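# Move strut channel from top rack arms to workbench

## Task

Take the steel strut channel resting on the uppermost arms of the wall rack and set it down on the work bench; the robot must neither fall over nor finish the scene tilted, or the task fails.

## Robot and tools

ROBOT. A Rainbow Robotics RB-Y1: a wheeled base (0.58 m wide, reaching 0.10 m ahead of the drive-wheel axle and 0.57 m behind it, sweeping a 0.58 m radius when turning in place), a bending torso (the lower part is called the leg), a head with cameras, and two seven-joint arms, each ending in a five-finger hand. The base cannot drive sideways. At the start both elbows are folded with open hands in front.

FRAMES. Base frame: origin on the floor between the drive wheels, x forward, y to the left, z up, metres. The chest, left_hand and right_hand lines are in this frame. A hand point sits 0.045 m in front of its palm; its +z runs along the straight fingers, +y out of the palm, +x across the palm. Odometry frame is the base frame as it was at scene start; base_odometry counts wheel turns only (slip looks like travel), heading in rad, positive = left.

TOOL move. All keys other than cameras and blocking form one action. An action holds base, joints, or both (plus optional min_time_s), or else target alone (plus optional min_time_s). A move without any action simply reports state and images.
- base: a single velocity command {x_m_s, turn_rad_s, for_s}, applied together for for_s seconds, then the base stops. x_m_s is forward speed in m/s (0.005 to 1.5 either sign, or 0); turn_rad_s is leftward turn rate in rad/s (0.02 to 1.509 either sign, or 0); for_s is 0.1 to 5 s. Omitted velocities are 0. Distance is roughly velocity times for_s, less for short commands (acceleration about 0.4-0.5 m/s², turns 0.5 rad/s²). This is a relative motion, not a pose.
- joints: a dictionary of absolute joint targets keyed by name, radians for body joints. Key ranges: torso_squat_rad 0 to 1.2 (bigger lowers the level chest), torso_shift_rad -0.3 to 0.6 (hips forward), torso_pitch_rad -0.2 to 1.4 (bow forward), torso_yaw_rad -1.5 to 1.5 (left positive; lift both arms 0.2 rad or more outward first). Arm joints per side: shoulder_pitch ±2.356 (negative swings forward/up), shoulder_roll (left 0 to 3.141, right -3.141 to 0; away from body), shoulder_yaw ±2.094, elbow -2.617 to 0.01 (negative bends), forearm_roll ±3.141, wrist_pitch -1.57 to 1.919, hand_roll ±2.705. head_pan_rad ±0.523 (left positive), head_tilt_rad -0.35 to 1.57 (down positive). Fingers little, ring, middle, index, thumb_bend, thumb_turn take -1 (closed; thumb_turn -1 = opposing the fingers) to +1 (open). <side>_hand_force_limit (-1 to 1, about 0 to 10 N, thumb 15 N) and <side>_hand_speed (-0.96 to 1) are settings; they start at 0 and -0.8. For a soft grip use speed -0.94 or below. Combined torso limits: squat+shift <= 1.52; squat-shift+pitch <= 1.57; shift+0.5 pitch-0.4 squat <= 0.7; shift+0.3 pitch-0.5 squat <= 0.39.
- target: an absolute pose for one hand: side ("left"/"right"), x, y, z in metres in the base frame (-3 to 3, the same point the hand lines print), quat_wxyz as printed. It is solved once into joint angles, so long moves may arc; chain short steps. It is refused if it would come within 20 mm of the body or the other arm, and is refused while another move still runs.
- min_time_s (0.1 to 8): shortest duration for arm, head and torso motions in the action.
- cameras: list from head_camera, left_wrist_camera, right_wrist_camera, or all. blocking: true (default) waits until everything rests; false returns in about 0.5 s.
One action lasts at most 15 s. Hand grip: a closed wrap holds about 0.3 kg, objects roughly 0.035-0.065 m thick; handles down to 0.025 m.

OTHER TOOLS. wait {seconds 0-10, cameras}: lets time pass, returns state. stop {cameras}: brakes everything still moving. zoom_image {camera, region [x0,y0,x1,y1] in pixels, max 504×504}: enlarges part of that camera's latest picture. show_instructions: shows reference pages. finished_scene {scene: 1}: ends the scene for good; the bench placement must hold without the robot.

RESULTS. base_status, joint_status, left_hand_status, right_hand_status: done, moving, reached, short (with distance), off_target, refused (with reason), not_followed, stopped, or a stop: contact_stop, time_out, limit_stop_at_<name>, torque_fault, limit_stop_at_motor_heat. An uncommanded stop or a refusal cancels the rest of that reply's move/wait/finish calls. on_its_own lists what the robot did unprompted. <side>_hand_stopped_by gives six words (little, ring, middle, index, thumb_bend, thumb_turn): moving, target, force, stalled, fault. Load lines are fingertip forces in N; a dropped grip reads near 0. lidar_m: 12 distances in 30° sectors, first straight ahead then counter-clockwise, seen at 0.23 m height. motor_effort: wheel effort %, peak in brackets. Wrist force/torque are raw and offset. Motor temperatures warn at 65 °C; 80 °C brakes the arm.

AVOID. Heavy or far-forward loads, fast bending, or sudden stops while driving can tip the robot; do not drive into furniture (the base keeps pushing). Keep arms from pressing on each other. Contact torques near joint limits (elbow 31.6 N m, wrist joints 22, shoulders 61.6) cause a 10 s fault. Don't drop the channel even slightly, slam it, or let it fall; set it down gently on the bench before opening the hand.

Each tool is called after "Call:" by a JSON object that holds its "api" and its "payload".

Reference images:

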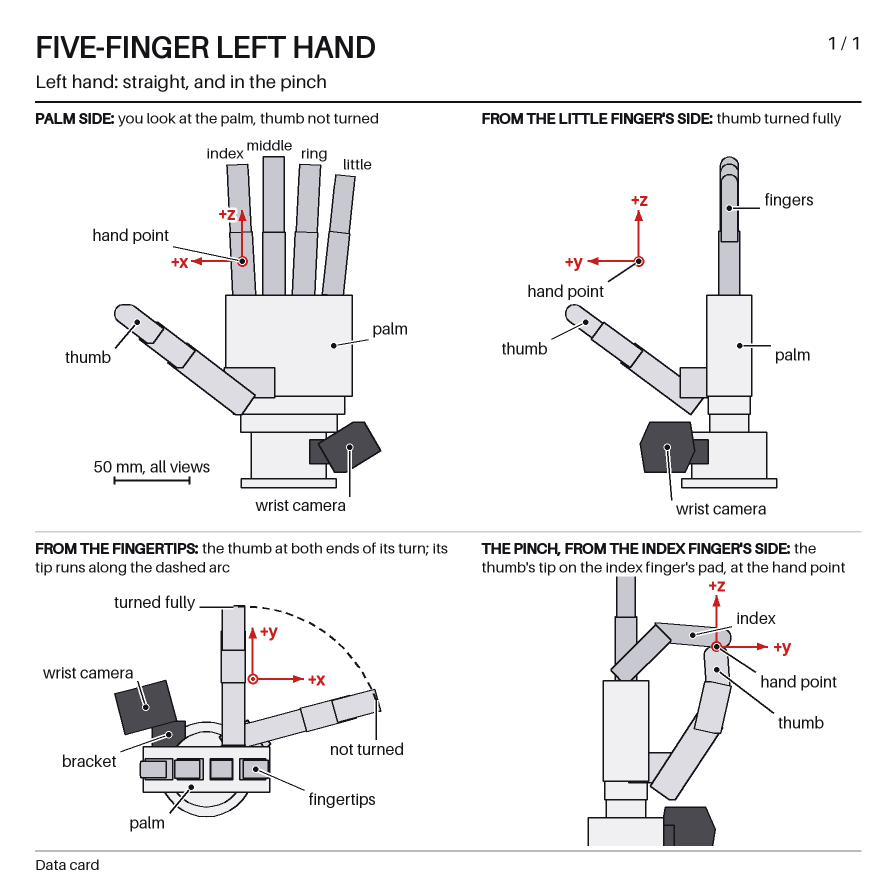

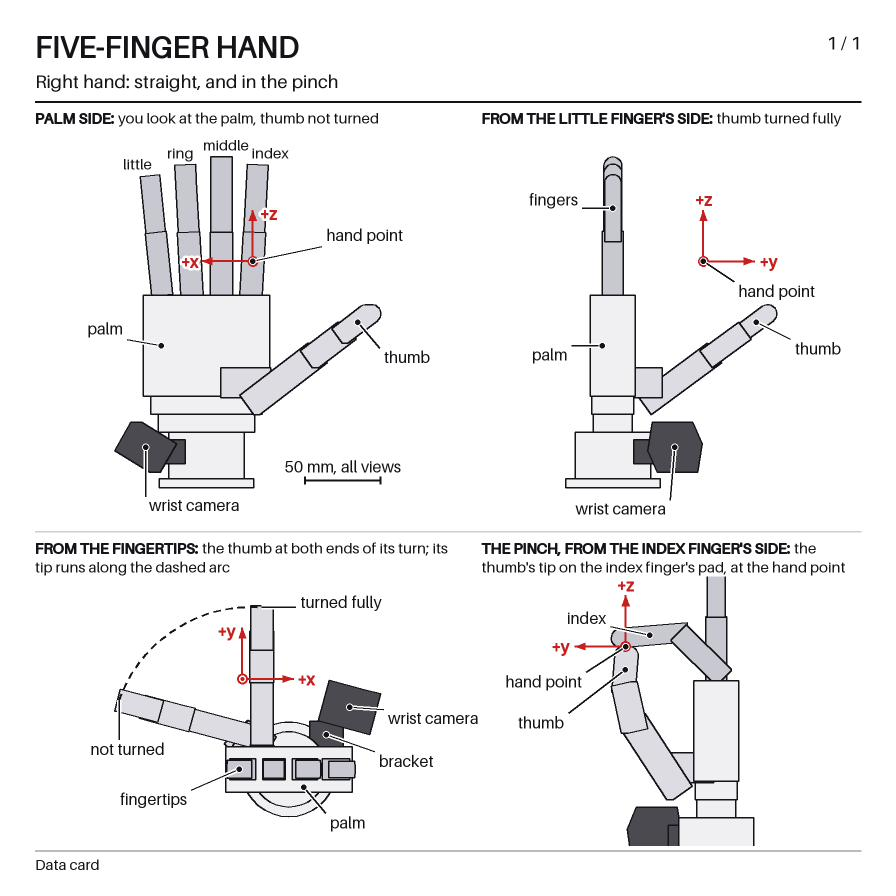

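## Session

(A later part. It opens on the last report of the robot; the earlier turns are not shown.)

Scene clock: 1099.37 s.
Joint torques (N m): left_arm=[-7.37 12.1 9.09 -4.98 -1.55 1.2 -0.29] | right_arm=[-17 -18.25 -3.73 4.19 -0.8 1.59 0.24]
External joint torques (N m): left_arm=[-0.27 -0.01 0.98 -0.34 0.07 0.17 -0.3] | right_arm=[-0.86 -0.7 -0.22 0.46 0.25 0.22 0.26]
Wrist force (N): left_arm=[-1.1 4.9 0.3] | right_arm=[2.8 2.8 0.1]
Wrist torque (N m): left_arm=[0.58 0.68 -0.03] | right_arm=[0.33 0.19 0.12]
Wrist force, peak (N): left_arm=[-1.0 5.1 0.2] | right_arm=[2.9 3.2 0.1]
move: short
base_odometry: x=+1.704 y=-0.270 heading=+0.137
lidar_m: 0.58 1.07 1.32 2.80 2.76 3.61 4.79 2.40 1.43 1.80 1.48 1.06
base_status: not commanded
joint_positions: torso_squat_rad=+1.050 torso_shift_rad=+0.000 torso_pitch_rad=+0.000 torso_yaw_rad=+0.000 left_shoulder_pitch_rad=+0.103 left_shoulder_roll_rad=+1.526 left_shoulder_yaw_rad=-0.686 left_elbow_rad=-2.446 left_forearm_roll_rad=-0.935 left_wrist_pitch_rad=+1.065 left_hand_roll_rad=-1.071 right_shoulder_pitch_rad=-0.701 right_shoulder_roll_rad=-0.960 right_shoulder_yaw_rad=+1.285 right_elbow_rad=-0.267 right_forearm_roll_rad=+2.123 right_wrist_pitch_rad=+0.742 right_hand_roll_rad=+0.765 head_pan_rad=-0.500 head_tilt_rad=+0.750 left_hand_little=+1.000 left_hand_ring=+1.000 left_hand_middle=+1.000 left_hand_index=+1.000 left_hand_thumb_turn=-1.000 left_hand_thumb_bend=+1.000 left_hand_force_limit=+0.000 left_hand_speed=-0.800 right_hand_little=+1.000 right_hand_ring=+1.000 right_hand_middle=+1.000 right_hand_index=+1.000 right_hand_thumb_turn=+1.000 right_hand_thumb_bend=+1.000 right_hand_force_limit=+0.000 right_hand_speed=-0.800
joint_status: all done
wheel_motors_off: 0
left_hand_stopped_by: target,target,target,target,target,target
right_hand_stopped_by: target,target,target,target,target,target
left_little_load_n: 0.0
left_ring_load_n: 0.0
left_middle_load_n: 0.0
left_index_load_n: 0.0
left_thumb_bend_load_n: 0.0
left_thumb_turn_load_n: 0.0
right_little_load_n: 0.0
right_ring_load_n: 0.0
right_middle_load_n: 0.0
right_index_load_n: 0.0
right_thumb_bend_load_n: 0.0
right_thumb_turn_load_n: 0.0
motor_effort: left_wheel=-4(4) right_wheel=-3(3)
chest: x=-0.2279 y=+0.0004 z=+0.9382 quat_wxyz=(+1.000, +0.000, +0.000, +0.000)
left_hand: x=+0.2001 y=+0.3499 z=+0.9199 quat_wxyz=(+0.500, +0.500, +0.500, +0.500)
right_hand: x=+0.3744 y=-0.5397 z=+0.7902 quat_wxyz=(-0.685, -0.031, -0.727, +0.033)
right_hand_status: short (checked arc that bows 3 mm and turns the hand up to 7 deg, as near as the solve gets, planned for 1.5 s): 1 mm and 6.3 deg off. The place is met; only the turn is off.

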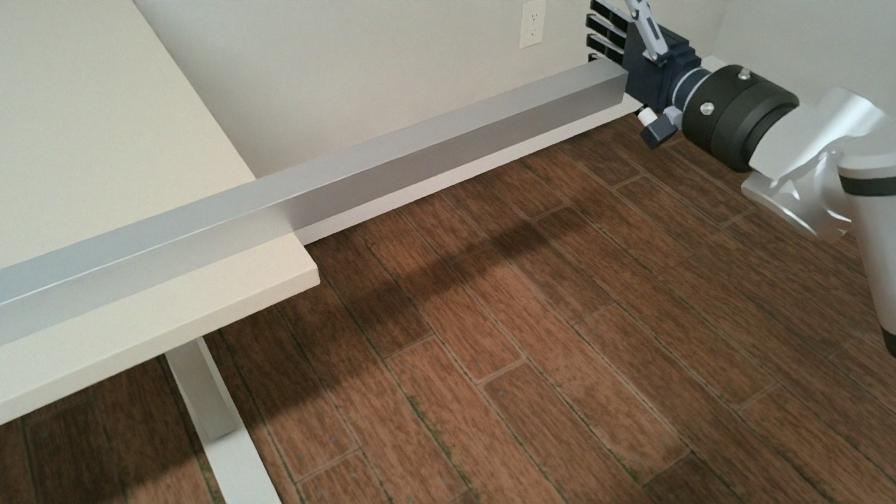

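Call:
{"api": "move", "payload": {"target": {"side":"right","x":0.375,"y":-0.48,"z":0.79,"quat_wxyz":[0.7071,0,0.7071,0]}, "min_time_s": 2.5, "cameras": ["head_camera"]}}

Call:
{"api": "move", "payload": {"target": {"side":"right","x":0.375,"y":-0.42,"z":0.79,"quat_wxyz":[0.7071,0,0.7071,0]}, "min_time_s": 2.5, "cameras": ["head_camera"]}}

Scene clock: 1113.83 s.
Joint torques (N m): left_arm=[-7.28 11.63 9.43 -4.62 -1.42 1.08 -0.27] | right_arm=[-14.88 -20.54 -5.82 1.65 -1.16 1.8 0.22]
External joint torques (N m): left_arm=[-0.19 -0.47 1.32 0.01 0.2 0.05 -0.28] | right_arm=[1.04 -3.26 -0.37 -0.61 -0.3 0.13 0.24]
Wrist force (N): left_arm=[-0.9 4.9 0.4] | right_arm=[2.4 2.6 -0.7]
Wrist torque (N m): left_arm=[0.58 0.65 -0.01] | right_arm=[0.29 0.30 0.11]
Wrist force, peak (N): left_arm=[-1.0 5.3 0.4] | right_arm=[0.9 -5.6 -0.2]
move: done
base_odometry: x=+1.704 y=-0.270 heading=+0.137
lidar_m: 0.58 1.06 1.32 2.81 2.75 3.59 4.80 2.38 1.43 1.80 1.50 1.06
base_status: not commanded
joint_positions: torso_squat_rad=+1.050 torso_shift_rad=+0.000 torso_pitch_rad=+0.000 torso_yaw_rad=+0.000 left_shoulder_pitch_rad=+0.103 left_shoulder_roll_rad=+1.526 left_shoulder_yaw_rad=-0.686 left_elbow_rad=-2.446 left_forearm_roll_rad=-0.935 left_wrist_pitch_rad=+1.065 left_hand_roll_rad=-1.071 right_shoulder_pitch_rad=-0.640 right_shoulder_roll_rad=-1.011 right_shoulder_yaw_rad=+1.195 right_elbow_rad=-0.540 right_forearm_roll_rad=+2.042 right_wrist_pitch_rad=+0.764 right_hand_roll_rad=+0.991 head_pan_rad=-0.500 head_tilt_rad=+0.750 left_hand_little=+1.000 left_hand_ring=+1.000 left_hand_middle=+1.000 left_hand_index=+1.000 left_hand_thumb_turn=-1.000 left_hand_thumb_bend=+1.000 left_hand_force_limit=+0.000 left_hand_speed=-0.800 right_hand_little=+1.000 right_hand_ring=+1.000 right_hand_middle=+1.000 right_hand_index=+1.000 right_hand_thumb_turn=+1.000 right_hand_thumb_bend=+1.000 right_hand_force_limit=+0.000 right_hand_speed=-0.800
joint_status: all done
wheel_motors_off: 0
left_hand_stopped_by: target,target,target,target,target,target
right_hand_stopped_by: target,target,target,target,target,target
left_little_load_n: 0.0
left_ring_load_n: 0.0
left_middle_load_n: 0.5
left_index_load_n: 0.0
left_thumb_bend_load_n: 0.0
left_thumb_turn_load_n: 0.0
right_little_load_n: 0.0
right_ring_load_n: 0.0
right_middle_load_n: 0.0
right_index_load_n: -0.5
right_thumb_bend_load_n: 0.0
right_thumb_turn_load_n: 0.0
motor_effort: left_wheel=-4(4) right_wheel=-2(3)
chest: x=-0.2279 y=+0.0004 z=+0.9382 quat_wxyz=(+1.000, +0.000, +0.000, +0.000)
left_hand: x=+0.2002 y=+0.3499 z=+0.9199 quat_wxyz=(+0.500, +0.500, +0.500, +0.500)
right_hand: x=+0.3751 y=-0.4794 z=+0.7899 quat_wxyz=(-0.709, +0.004, -0.705, -0.005)
right_hand_status: reached (checked arc that bows 4 mm and turns the hand up to 7 deg, planned for 2.5 s): 1 mm and 0.9 deg off.

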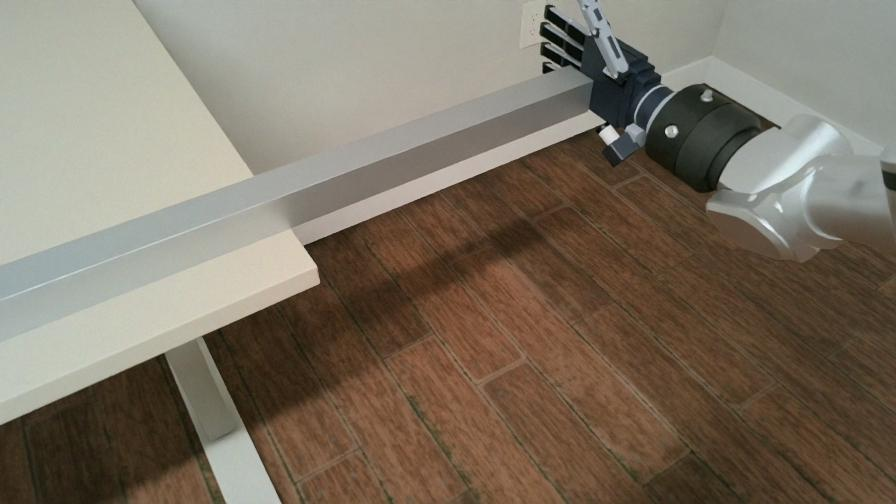

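Scene clock: 1116.67 s.
Joint torques (N m): left_arm=[-7.73 11.81 9.73 -4.93 -1.68 1.22 -0.27] | right_arm=[-14 -20.18 -8.45 -1.19 -0.56 1.74 0.22]
External joint torques (N m): left_arm=[-0.64 -0.29 1.62 -0.3 -0.06 0.19 -0.28] | right_arm=[0.92 -3.48 -0.13 -0.8 -0.3 -0.25 0.24]
Wrist force (N): left_arm=[-1.0 4.6 0.1] | right_arm=[2.4 2.7 -0.7]
Wrist torque (N m): left_arm=[0.55 0.67 -0.02] | right_arm=[0.34 0.29 0.13]
Wrist force, peak (N): left_arm=[-1.3 5.2 0.2] | right_arm=[1.5 -7.7 -1.3]
move: done
base_odometry: x=+1.704 y=-0.270 heading=+0.137
lidar_m: 0.58 1.06 1.31 2.82 2.77 3.60 4.79 2.40 1.43 1.38 1.49 1.07
base_status: not commanded
joint_positions: torso_squat_rad=+1.050 torso_shift_rad=+0.000 torso_pitch_rad=+0.000 torso_yaw_rad=+0.000 left_shoulder_pitch_rad=+0.103 left_shoulder_roll_rad=+1.526 left_shoulder_yaw_rad=-0.686 left_elbow_rad=-2.446 left_forearm_roll_rad=-0.935 left_wrist_pitch_rad=+1.065 left_hand_roll_rad=-1.071 right_shoulder_pitch_rad=-0.494 right_shoulder_roll_rad=-1.107 right_shoulder_yaw_rad=+0.983 right_elbow_rad=-1.022 right_forearm_roll_rad=+1.781 right_wrist_pitch_rad=+0.600 right_hand_roll_rad=+1.481 head_pan_rad=-0.500 head_tilt_rad=+0.750 left_hand_little=+1.000 left_hand_ring=+1.000 left_hand_middle=+1.000 left_hand_index=+1.000 left_hand_thumb_turn=-1.000 left_hand_thumb_bend=+1.000 left_hand_force_limit=+0.000 left_hand_speed=-0.800 right_hand_little=+1.000 right_hand_ring=+1.000 right_hand_middle=+1.000 right_hand_index=+1.000 right_hand_thumb_turn=+1.000 right_hand_thumb_bend=+1.000 right_hand_force_limit=+0.000 right_hand_speed=-0.800
joint_status: all done
wheel_motors_off: 0
left_hand_stopped_by: target,target,target,target,target,target
right_hand_stopped_by: target,target,target,target,target,target
left_little_load_n: 0.0
left_ring_load_n: 0.0
left_middle_load_n: 0.0
left_index_load_n: 0.0
left_thumb_bend_load_n: 0.0
left_thumb_turn_load_n: 0.0
right_little_load_n: 0.0
right_ring_load_n: 0.0
right_middle_load_n: 0.0
right_index_load_n: 0.0
right_thumb_bend_load_n: 0.0
right_thumb_turn_load_n: 0.0
motor_effort: left_wheel=-4(4) right_wheel=-3(3)
chest: x=-0.2279 y=+0.0004 z=+0.9382 quat_wxyz=(+1.000, +0.000, +0.000, +0.000)
left_hand: x=+0.2002 y=+0.3499 z=+0.9199 quat_wxyz=(+0.500, +0.500, +0.500, +0.500)
right_hand: x=+0.3749 y=-0.4193 z=+0.7897 quat_wxyz=(-0.708, +0.005, -0.706, -0.006)
right_hand_status: reached (checked arc that bows 13 mm and turns the hand up to 3 deg, planned for 2.5 s): 1 mm and 0.9 deg off.

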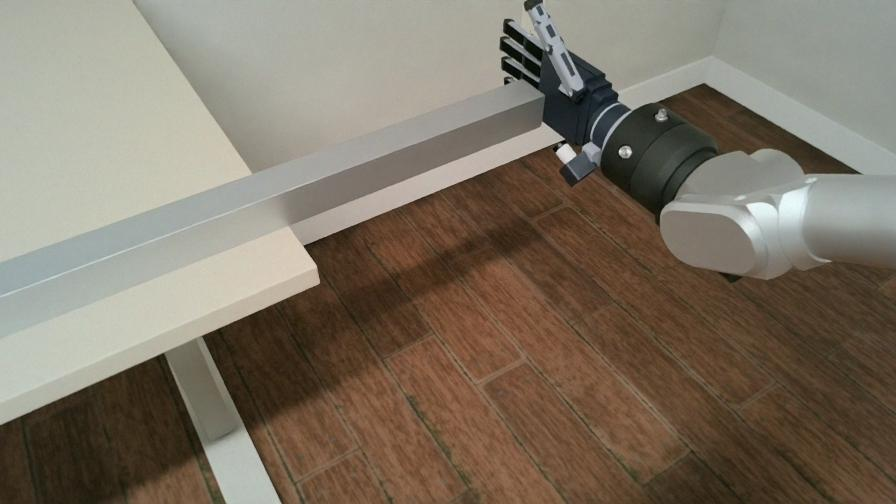

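Call:
{"api": "move", "payload": {"target": {"side":"right","x":0.375,"y":-0.36,"z":0.79,"quat_wxyz":[0.7071,0,0.7071,0]}, "min_time_s": 2.5}}

Call:
{"api": "move", "payload": {"target": {"side":"right","x":0.375,"y":-0.30,"z":0.79,"quat_wxyz":[0.7071,0,0.7071,0]}, "min_time_s": 2.5, "cameras": ["head_camera"]}}

Call:
{"api": "move", "payload": {"target": {"side":"right","x":0.375,"y":-0.25,"z":0.79,"quat_wxyz":[0.7071,0,0.7071,0]}, "min_time_s": 2.5, "cameras": ["head_camera"]}}

Scene clock: 1123.40 s.
Joint torques (N m): left_arm=[-6.97 11.5 9.39 -4.78 -1.35 1.18 -0.15] | right_arm=[-13.8 -13.16 -8.27 -5.13 0.32 1.08 0.35]
External joint torques (N m): left_arm=[0.12 -0.61 1.28 -0.15 0.27 0.15 -0.16] | right_arm=[0.72 1.89 0.94 -2.73 0.15 -0.79 0.37]
Wrist force (N): left_arm=[-0.9 4.8 0.2] | right_arm=[1.8 -1.6 -0.2]
Wrist torque (N m): left_arm=[0.55 0.65 -0.02] | right_arm=[0.14 0.29 -0.06]
Wrist force, peak (N): left_arm=[-1.3 5.2 0.6] | right_arm=[2.8 -5.7 -0.8]
move: done
base_odometry: x=+1.704 y=-0.270 heading=+0.137
lidar_m: 0.59 1.07 1.32 2.80 2.76 3.60 4.79 2.40 1.41 1.38 1.47 1.07
base_status: not commanded
joint_positions: torso_squat_rad=+1.050 torso_shift_rad=+0.000 torso_pitch_rad=+0.000 torso_yaw_rad=+0.000 left_shoulder_pitch_rad=+0.103 left_shoulder_roll_rad=+1.526 left_shoulder_yaw_rad=-0.686 left_elbow_rad=-2.446 left_forearm_roll_rad=-0.935 left_wrist_pitch_rad=+1.065 left_hand_roll_rad=-1.071 right_shoulder_pitch_rad=-0.401 right_shoulder_roll_rad=-1.069 right_shoulder_yaw_rad=+0.837 right_elbow_rad=-1.270 right_forearm_roll_rad=+1.513 right_wrist_pitch_rad=+0.539 right_hand_roll_rad=+1.921 head_pan_rad=-0.500 head_tilt_rad=+0.750 left_hand_little=+1.000 left_hand_ring=+1.000 left_hand_middle=+1.000 left_hand_index=+1.000 left_hand_thumb_turn=-1.000 left_hand_thumb_bend=+1.000 left_hand_force_limit=+0.000 left_hand_speed=-0.800 right_hand_little=+1.000 right_hand_ring=+1.000 right_hand_middle=+1.000 right_hand_index=+1.000 right_hand_thumb_turn=+1.000 right_hand_thumb_bend=+1.000 right_hand_force_limit=+0.000 right_hand_speed=-0.800
joint_status: all done
wheel_motors_off: 0
left_hand_stopped_by: target,target,target,target,target,target
right_hand_stopped_by: target,target,target,target,target,target
left_little_load_n: 0.0
left_ring_load_n: 0.0
left_middle_load_n: 0.0
left_index_load_n: 0.0
left_thumb_bend_load_n: -0.5
left_thumb_turn_load_n: 0.0
right_little_load_n: 0.0
right_ring_load_n: 0.0
right_middle_load_n: 0.0
right_index_load_n: 0.0
right_thumb_bend_load_n: 0.0
right_thumb_turn_load_n: 0.0
motor_effort: left_wheel=-4(4) right_wheel=-3(3)
chest: x=-0.2279 y=+0.0004 z=+0.9382 quat_wxyz=(+1.000, +0.000, +0.000, +0.000)
left_hand: x=+0.2002 y=+0.3499 z=+0.9199 quat_wxyz=(+0.500, +0.500, +0.500, +0.500)
right_hand: x=+0.3749 y=-0.3606 z=+0.7899 quat_wxyz=(-0.709, +0.004, -0.706, -0.004)
right_hand_status: reached (checked arc that bows 3 mm and turns the hand up to 2 deg, planned for 2.5 s): 1 mm and 0.7 deg off.
pictures: none

Scene clock: 1126.23 s.
Joint torques (N m): left_arm=[-6.95 12.05 9.64 -4.89 -1.49 1.2 -0.29] | right_arm=[-14.07 -10.73 -8.57 -6.56 0.67 0.82 0.34]
External joint torques (N m): left_arm=[0.14 -0.06 1.53 -0.26 0.13 0.17 -0.3] | right_arm=[0.46 2.2 0.74 -2.69 0.1 -0.63 0.36]
Wrist force (N): left_arm=[-1.1 5.0 0.1] | right_arm=[2.2 -1.7 0.3]
Wrist torque (N m): left_arm=[0.62 0.67 -0.04] | right_arm=[0.10 0.27 -0.03]
Wrist force, peak (N): left_arm=[-1.2 5.1 0.3] | right_arm=[2.4 -3.4 -0.2]
move: done
base_odometry: x=+1.704 y=-0.270 heading=+0.137
lidar_m: 0.58 1.07 1.33 2.81 2.77 3.61 4.79 2.39 1.44 1.37 1.47 1.08
base_status: not commanded
joint_positions: torso_squat_rad=+1.050 torso_shift_rad=+0.000 torso_pitch_rad=+0.000 torso_yaw_rad=+0.000 left_shoulder_pitch_rad=+0.103 left_shoulder_roll_rad=+1.526 left_shoulder_yaw_rad=-0.686 left_elbow_rad=-2.446 left_forearm_roll_rad=-0.935 left_wrist_pitch_rad=+1.065 left_hand_roll_rad=-1.071 right_shoulder_pitch_rad=-0.370 right_shoulder_roll_rad=-0.990 right_shoulder_yaw_rad=+0.786 right_elbow_rad=-1.438 right_forearm_roll_rad=+1.239 right_wrist_pitch_rad=+0.566 right_hand_roll_rad=+2.329 head_pan_rad=-0.500 head_tilt_rad=+0.750 left_hand_little=+1.000 left_hand_ring=+1.000 left_hand_middle=+1.000 left_hand_index=+1.000 left_hand_thumb_turn=-1.000 left_hand_thumb_bend=+1.000 left_hand_force_limit=+0.000 left_hand_speed=-0.800 right_hand_little=+1.000 right_hand_ring=+1.000 right_hand_middle=+1.000 right_hand_index=+1.000 right_hand_thumb_turn=+1.000 right_hand_thumb_bend=+1.000 right_hand_force_limit=+0.000 right_hand_speed=-0.800
joint_status: all done
wheel_motors_off: 0
left_hand_stopped_by: target,target,target,target,target,target
right_hand_stopped_by: target,target,target,target,target,target
left_little_load_n: 0.0
left_ring_load_n: 0.0
left_middle_load_n: 0.0
left_index_load_n: 0.0
left_thumb_bend_load_n: 0.0
left_thumb_turn_load_n: 0.0
right_little_load_n: 0.0
right_ring_load_n: 0.0
right_middle_load_n: 0.0
right_index_load_n: 0.0
right_thumb_bend_load_n: 0.0
right_thumb_turn_load_n: 0.0
motor_effort: left_wheel=-4(4) right_wheel=-2(3)
chest: x=-0.2279 y=+0.0004 z=+0.9382 quat_wxyz=(+1.000, +0.000, +0.000, +0.000)
left_hand: x=+0.2002 y=+0.3499 z=+0.9199 quat_wxyz=(+0.500, +0.500, +0.500, +0.500)
right_hand: x=+0.3750 y=-0.3006 z=+0.7896 quat_wxyz=(-0.708, +0.002, -0.706, -0.002)
right_hand_status: reached (checked arc that bows 2 mm and turns the hand up to 2 deg, planned for 2.5 s): 1 mm and 0.3 deg off.

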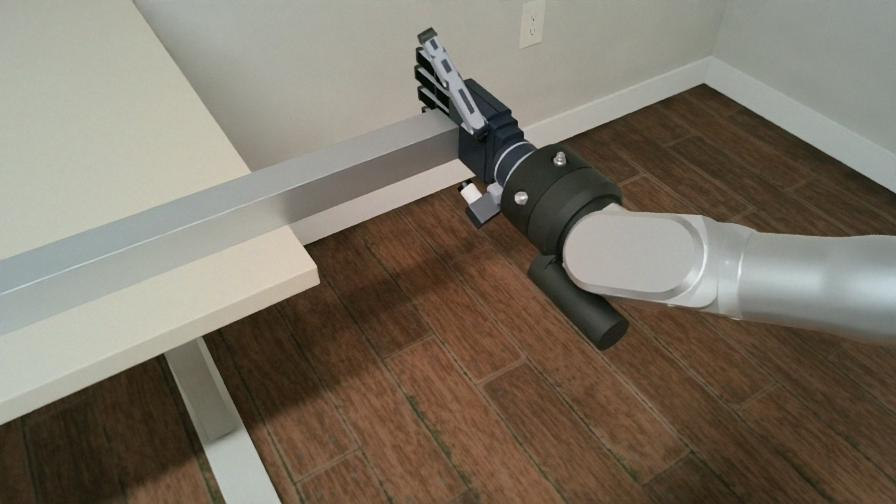

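Scene clock: 1129.07 s.
Joint torques (N m): left_arm=[-7.28 11.62 9.65 -4.85 -1.54 1.04 -0.15] | right_arm=[-16.86 -8.76 -7.07 -7.38 0.91 0.43 0.36]
External joint torques (N m): left_arm=[-0.19 -0.48 1.54 -0.22 0.08 0.01 -0.16] | right_arm=[-2.08 2.36 2.04 -2.7 0.05 -0.67 0.38]
Wrist force (N): left_arm=[-0.7 4.6 0.2] | right_arm=[2.7 -1.7 -0.2]
Wrist torque (N m): left_arm=[0.55 0.61 0.00] | right_arm=[0.12 0.36 0.03]
Wrist force, peak (N): left_arm=[-1.1 5.1 0.4] | right_arm=[2.3 -3.7 -0.3]
move: done
base_odometry: x=+1.704 y=-0.270 heading=+0.137
lidar_m: 0.59 1.05 1.31 2.81 2.74 3.62 4.80 2.38 1.43 1.38 1.49 1.07
base_status: not commanded
joint_positions: torso_squat_rad=+1.050 torso_shift_rad=+0.000 torso_pitch_rad=+0.000 torso_yaw_rad=+0.000 left_shoulder_pitch_rad=+0.103 left_shoulder_roll_rad=+1.526 left_shoulder_yaw_rad=-0.686 left_elbow_rad=-2.446 left_forearm_roll_rad=-0.935 left_wrist_pitch_rad=+1.065 left_hand_roll_rad=-1.071 right_shoulder_pitch_rad=-0.388 right_shoulder_roll_rad=-0.916 right_shoulder_yaw_rad=+0.806 right_elbow_rad=-1.523 right_forearm_roll_rad=+1.088 right_wrist_pitch_rad=+0.639 right_hand_roll_rad=+2.560 head_pan_rad=-0.500 head_tilt_rad=+0.750 left_hand_little=+1.000 left_hand_ring=+1.000 left_hand_middle=+1.000 left_hand_index=+1.000 left_hand_thumb_turn=-1.000 left_hand_thumb_bend=+1.000 left_hand_force_limit=+0.000 left_hand_speed=-0.800 right_hand_little=+1.000 right_hand_ring=+1.000 right_hand_middle=+1.000 right_hand_index=+1.000 right_hand_thumb_turn=+1.000 right_hand_thumb_bend=+1.000 right_hand_force_limit=+0.000 right_hand_speed=-0.800
joint_status: all done
wheel_motors_off: 0
left_hand_stopped_by: target,target,target,target,target,target
right_hand_stopped_by: target,target,target,target,target,target
left_little_load_n: 0.0
left_ring_load_n: 0.0
left_middle_load_n: 0.0
left_index_load_n: 0.0
left_thumb_bend_load_n: 0.0
left_thumb_turn_load_n: 0.0
right_little_load_n: 0.0
right_ring_load_n: 0.0
right_middle_load_n: 0.0
right_index_load_n: 0.0
right_thumb_bend_load_n: 0.0
right_thumb_turn_load_n: 0.0
motor_effort: left_wheel=-3(4) right_wheel=-2(3)
chest: x=-0.2279 y=+0.0004 z=+0.9382 quat_wxyz=(+1.000, +0.000, +0.000, +0.000)
left_hand: x=+0.2002 y=+0.3498 z=+0.9199 quat_wxyz=(+0.500, +0.500, +0.500, +0.500)
right_hand: x=+0.3749 y=-0.2509 z=+0.7891 quat_wxyz=(-0.708, +0.001, -0.706, -0.001)
right_hand_status: reached (checked arc that bows 2 mm and turns the hand up to 1 deg, planned for 2.5 s): 1 mm and 0.3 deg off.

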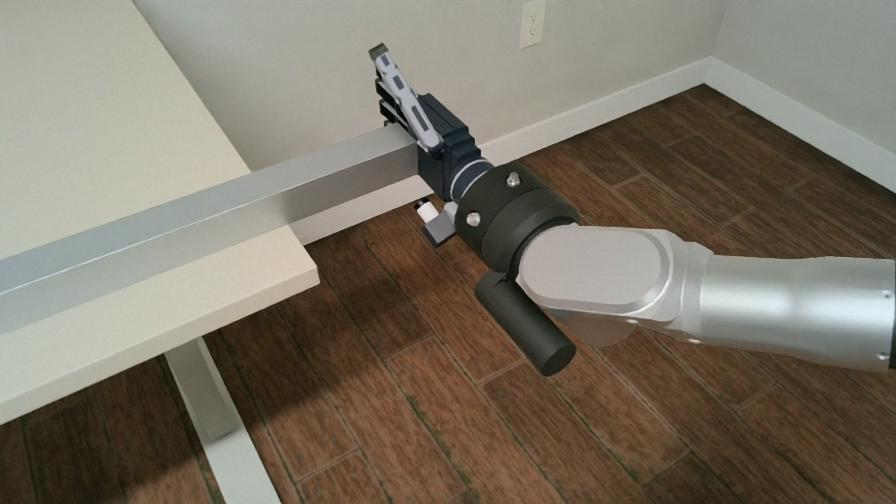

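Call:
{"api": "move", "payload": {"target": {"side":"right","x":0.375,"y":-0.32,"z":0.79,"quat_wxyz":[0.7071,0,0.7071,0]}, "min_time_s": 2}}

Call:
{"api": "move", "payload": {"base": {"x_m_s":-0.2,"for_s":2.2}, "joints": {"head_pan_rad":0,"head_tilt_rad":0.6}, "cameras": ["head_camera"]}}

Scene clock: 1136.70 s.
Joint torques (N m): left_arm=[-6.87 11.83 9.49 -4.87 -1.57 1.2 -0.22] | right_arm=[-13.2 -16.65 -9.62 -2.7 0.76 1.3 -0.03]
External joint torques (N m): left_arm=[0.22 -0.27 1.38 -0.24 0.05 0.17 -0.23] | right_arm=[1.17 -3.12 -0.27 1 0.28 -0.24 -0.01]
Wrist force (N): left_arm=[-1.0 5.0 0.2] | right_arm=[2.4 2.8 0.1]
Wrist torque (N m): left_arm=[0.63 0.67 -0.02] | right_arm=[0.28 0.28 0.03]
Wrist force, peak (N): left_arm=[-1.1 5.2 0.1] | right_arm=[2.7 3.0 0.0]
move: done
base_odometry: x=+1.704 y=-0.270 heading=+0.137
lidar_m: 0.58 1.07 1.32 2.80 2.74 3.60 4.79 2.40 1.43 1.38 1.49 1.06
base_status: not commanded
joint_positions: torso_squat_rad=+1.050 torso_shift_rad=+0.000 torso_pitch_rad=+0.000 torso_yaw_rad=+0.000 left_shoulder_pitch_rad=+0.103 left_shoulder_roll_rad=+1.526 left_shoulder_yaw_rad=-0.686 left_elbow_rad=-2.446 left_forearm_roll_rad=-0.935 left_wrist_pitch_rad=+1.065 left_hand_roll_rad=-1.071 right_shoulder_pitch_rad=-0.355 right_shoulder_roll_rad=-1.008 right_shoulder_yaw_rad=+0.758 right_elbow_rad=-1.410 right_forearm_roll_rad=+1.290 right_wrist_pitch_rad=+0.533 right_hand_roll_rad=+2.263 head_pan_rad=-0.500 head_tilt_rad=+0.750 left_hand_little=+1.000 left_hand_ring=+1.000 left_hand_middle=+1.000 left_hand_index=+1.000 left_hand_thumb_turn=-1.000 left_hand_thumb_bend=+1.000 left_hand_force_limit=+0.000 left_hand_speed=-0.800 right_hand_little=+1.000 right_hand_ring=+1.000 right_hand_middle=+1.000 right_hand_index=+1.000 right_hand_thumb_turn=+1.000 right_hand_thumb_bend=+1.000 right_hand_force_limit=+0.000 right_hand_speed=-0.800
joint_status: all done
wheel_motors_off: 0
left_hand_stopped_by: target,target,target,target,target,target
right_hand_stopped_by: target,target,target,target,target,target
left_little_load_n: 0.0
left_ring_load_n: 0.0
left_middle_load_n: 0.0
left_index_load_n: 0.0
left_thumb_bend_load_n: 0.0
left_thumb_turn_load_n: 0.0
right_little_load_n: 0.0
right_ring_load_n: 0.0
right_middle_load_n: 0.0
right_index_load_n: 0.0
right_thumb_bend_load_n: 0.0
right_thumb_turn_load_n: 0.0
motor_effort: left_wheel=-4(4) right_wheel=-3(3)
chest: x=-0.2279 y=+0.0004 z=+0.9382 quat_wxyz=(+1.000, +0.000, +0.000, +0.000)
left_hand: x=+0.2002 y=+0.3499 z=+0.9199 quat_wxyz=(+0.500, +0.500, +0.500, +0.500)
right_hand: x=+0.3749 y=-0.3195 z=+0.7898 quat_wxyz=(-0.706, -0.001, -0.708, +0.001)
right_hand_status: reached (checked arc that bows 2 mm and turns the hand up to 1 deg, planned for 2.0 s): 1 mm and 0.2 deg off.
pictures: none

Scene clock: 1139.97 s.
Joint torques (N m): left_arm=[-6.86 11.48 9.72 -4.81 -1.34 1.32 -0.29] | right_arm=[-14.36 -16.64 -9.34 -3.24 0.63 1.37 0.02]
External joint torques (N m): left_arm=[0.24 -0.63 1.61 -0.18 0.28 0.29 -0.3] | right_arm=[0.01 -3.11 0.01 0.46 0.15 -0.16 0.04]
Wrist force (N): left_arm=[-1.0 5.0 0.1] | right_arm=[2.4 2.8 -0.4]
Wrist torque (N m): left_arm=[0.62 0.67 -0.02] | right_arm=[0.33 0.30 0.04]
Wrist force, peak (N): left_arm=[-1.3 5.2 0.2] | right_arm=[2.4 3.4 -0.4]
move: done
base_odometry: x=+1.268 y=-0.330 heading=+0.137
lidar_m: 1.02 1.51 1.57 2.80 2.56 4.02 4.35 2.05 1.88 1.35 1.87 1.53
base_status: done (sent for 2.2 of 2.2 s)
joint_positions: torso_squat_rad=+1.050 torso_shift_rad=+0.000 torso_pitch_rad=+0.000 torso_yaw_rad=+0.000 left_shoulder_pitch_rad=+0.103 left_shoulder_roll_rad=+1.526 left_shoulder_yaw_rad=-0.686 left_elbow_rad=-2.446 left_forearm_roll_rad=-0.935 left_wrist_pitch_rad=+1.065 left_hand_roll_rad=-1.071 right_shoulder_pitch_rad=-0.354 right_shoulder_roll_rad=-1.008 right_shoulder_yaw_rad=+0.758 right_elbow_rad=-1.410 right_forearm_roll_rad=+1.290 right_wrist_pitch_rad=+0.533 right_hand_roll_rad=+2.263 head_pan_rad=+0.000 head_tilt_rad=+0.600 left_hand_little=+1.000 left_hand_ring=+1.000 left_hand_middle=+1.000 left_hand_index=+1.000 left_hand_thumb_turn=-1.000 left_hand_thumb_bend=+1.000 left_hand_force_limit=+0.000 left_hand_speed=-0.800 right_hand_little=+1.000 right_hand_ring=+1.000 right_hand_middle=+1.000 right_hand_index=+1.000 right_hand_thumb_turn=+1.000 right_hand_thumb_bend=+1.000 right_hand_force_limit=+0.000 right_hand_speed=-0.800
joint_status: all done
wheel_motors_off: 0
left_hand_stopped_by: target,target,target,target,target,target
right_hand_stopped_by: target,target,target,target,target,target
left_little_load_n: 0.0
left_ring_load_n: 0.0
left_middle_load_n: 0.0
left_index_load_n: 0.0
left_thumb_bend_load_n: 0.0
left_thumb_turn_load_n: 0.0
right_little_load_n: 0.0
right_ring_load_n: 0.0
right_middle_load_n: 0.0
right_index_load_n: 0.0
right_thumb_bend_load_n: 0.0
right_thumb_turn_load_n: 0.0
motor_effort: left_wheel=+4(23) right_wheel=-6(35)
chest: x=-0.2280 y=+0.0004 z=+0.9382 quat_wxyz=(+1.000, +0.000, +0.000, +0.000)
left_hand: x=+0.2000 y=+0.3499 z=+0.9200 quat_wxyz=(+0.500, +0.500, +0.500, +0.500)
right_hand: x=+0.3748 y=-0.3196 z=+0.7898 quat_wxyz=(-0.706, -0.001, -0.708, +0.001)

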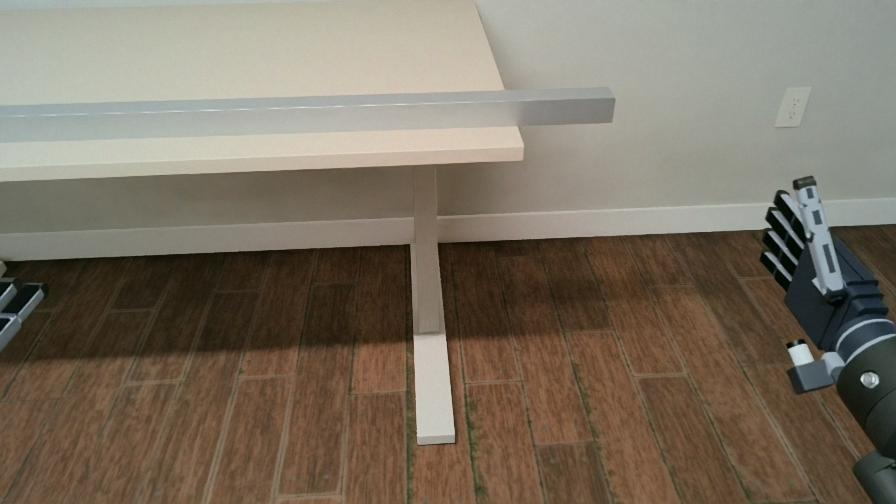

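Call:
{"api": "move", "payload": {"joints": {"head_pan_rad":0.5,"head_tilt_rad":0.5}, "cameras": ["head_camera"]}}

Scene clock: 1142.90 s.
Joint torques (N m): left_arm=[-7.36 11.79 9.53 -4.91 -1.52 1.09 -0.28] | right_arm=[-14.8 -16.39 -9.15 -3.06 0.81 1.37 -0.05]
External joint torques (N m): left_arm=[-0.26 -0.31 1.42 -0.28 0.1 0.06 -0.29] | right_arm=[-0.44 -2.85 0.19 0.64 0.34 -0.16 -0.03]
Wrist force (N): left_arm=[-1.1 5.1 0.3] | right_arm=[2.2 2.5 -0.3]
Wrist torque (N m): left_arm=[0.63 0.69 -0.05] | right_arm=[0.27 0.34 0.02]
Wrist force, peak (N): left_arm=[-1.1 5.1 0.3] | right_arm=[2.5 3.1 -0.3]
move: done
base_odometry: x=+1.268 y=-0.330 heading=+0.137
lidar_m: 1.01 1.52 1.58 2.81 2.54 4.01 4.36 2.05 1.89 1.36 1.87 1.53
base_status: not commanded
joint_positions: torso_squat_rad=+1.050 torso_shift_rad=+0.000 torso_pitch_rad=+0.000 torso_yaw_rad=+0.000 left_shoulder_pitch_rad=+0.103 left_shoulder_roll_rad=+1.526 left_shoulder_yaw_rad=-0.686 left_elbow_rad=-2.446 left_forearm_roll_rad=-0.935 left_wrist_pitch_rad=+1.065 left_hand_roll_rad=-1.071 right_shoulder_pitch_rad=-0.354 right_shoulder_roll_rad=-1.008 right_shoulder_yaw_rad=+0.758 right_elbow_rad=-1.410 right_forearm_roll_rad=+1.290 right_wrist_pitch_rad=+0.533 right_hand_roll_rad=+2.263 head_pan_rad=+0.500 head_tilt_rad=+0.500 left_hand_little=+1.000 left_hand_ring=+1.000 left_hand_middle=+1.000 left_hand_index=+1.000 left_hand_thumb_turn=-1.000 left_hand_thumb_bend=+1.000 left_hand_force_limit=+0.000 left_hand_speed=-0.800 right_hand_little=+1.000 right_hand_ring=+1.000 right_hand_middle=+1.000 right_hand_index=+1.000 right_hand_thumb_turn=+1.000 right_hand_thumb_bend=+1.000 right_hand_force_limit=+0.000 right_hand_speed=-0.800
joint_status: all done
wheel_motors_off: 0
left_hand_stopped_by: target,target,target,target,target,target
right_hand_stopped_by: target,target,target,target,target,target
left_little_load_n: 0.0
left_ring_load_n: 0.0
left_middle_load_n: 0.0
left_index_load_n: 0.0
left_thumb_bend_load_n: 0.0
left_thumb_turn_load_n: 0.0
right_little_load_n: 0.0
right_ring_load_n: 0.0
right_middle_load_n: 0.0
right_index_load_n: 0.0
right_thumb_bend_load_n: 0.0
right_thumb_turn_load_n: 0.0
motor_effort: left_wheel=+4(4) right_wheel=-6(7)
chest: x=-0.2280 y=+0.0004 z=+0.9382 quat_wxyz=(+1.000, +0.000, +0.000, +0.000)
left_hand: x=+0.2000 y=+0.3499 z=+0.9200 quat_wxyz=(+0.500, +0.500, +0.500, +0.500)
right_hand: x=+0.3748 y=-0.3196 z=+0.7898 quat_wxyz=(-0.706, -0.001, -0.708, +0.001)

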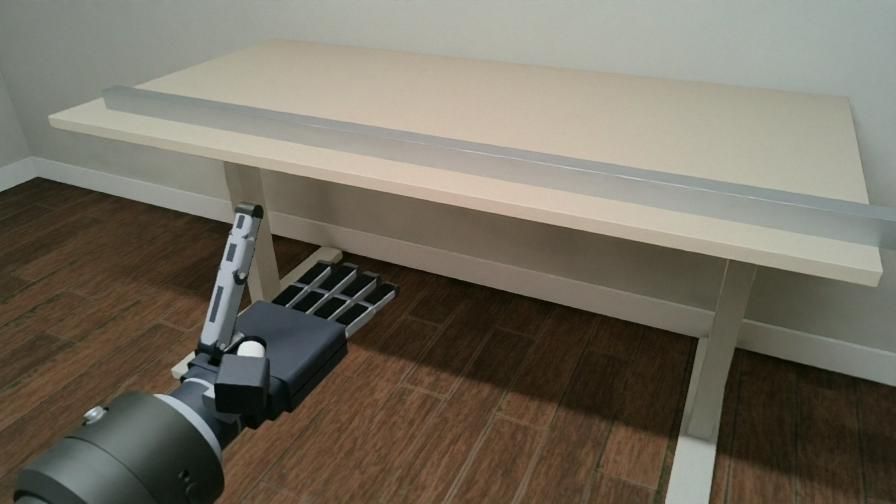

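Call:
{"api": "finished_scene", "payload": {}}

The scene is finished: the task was done.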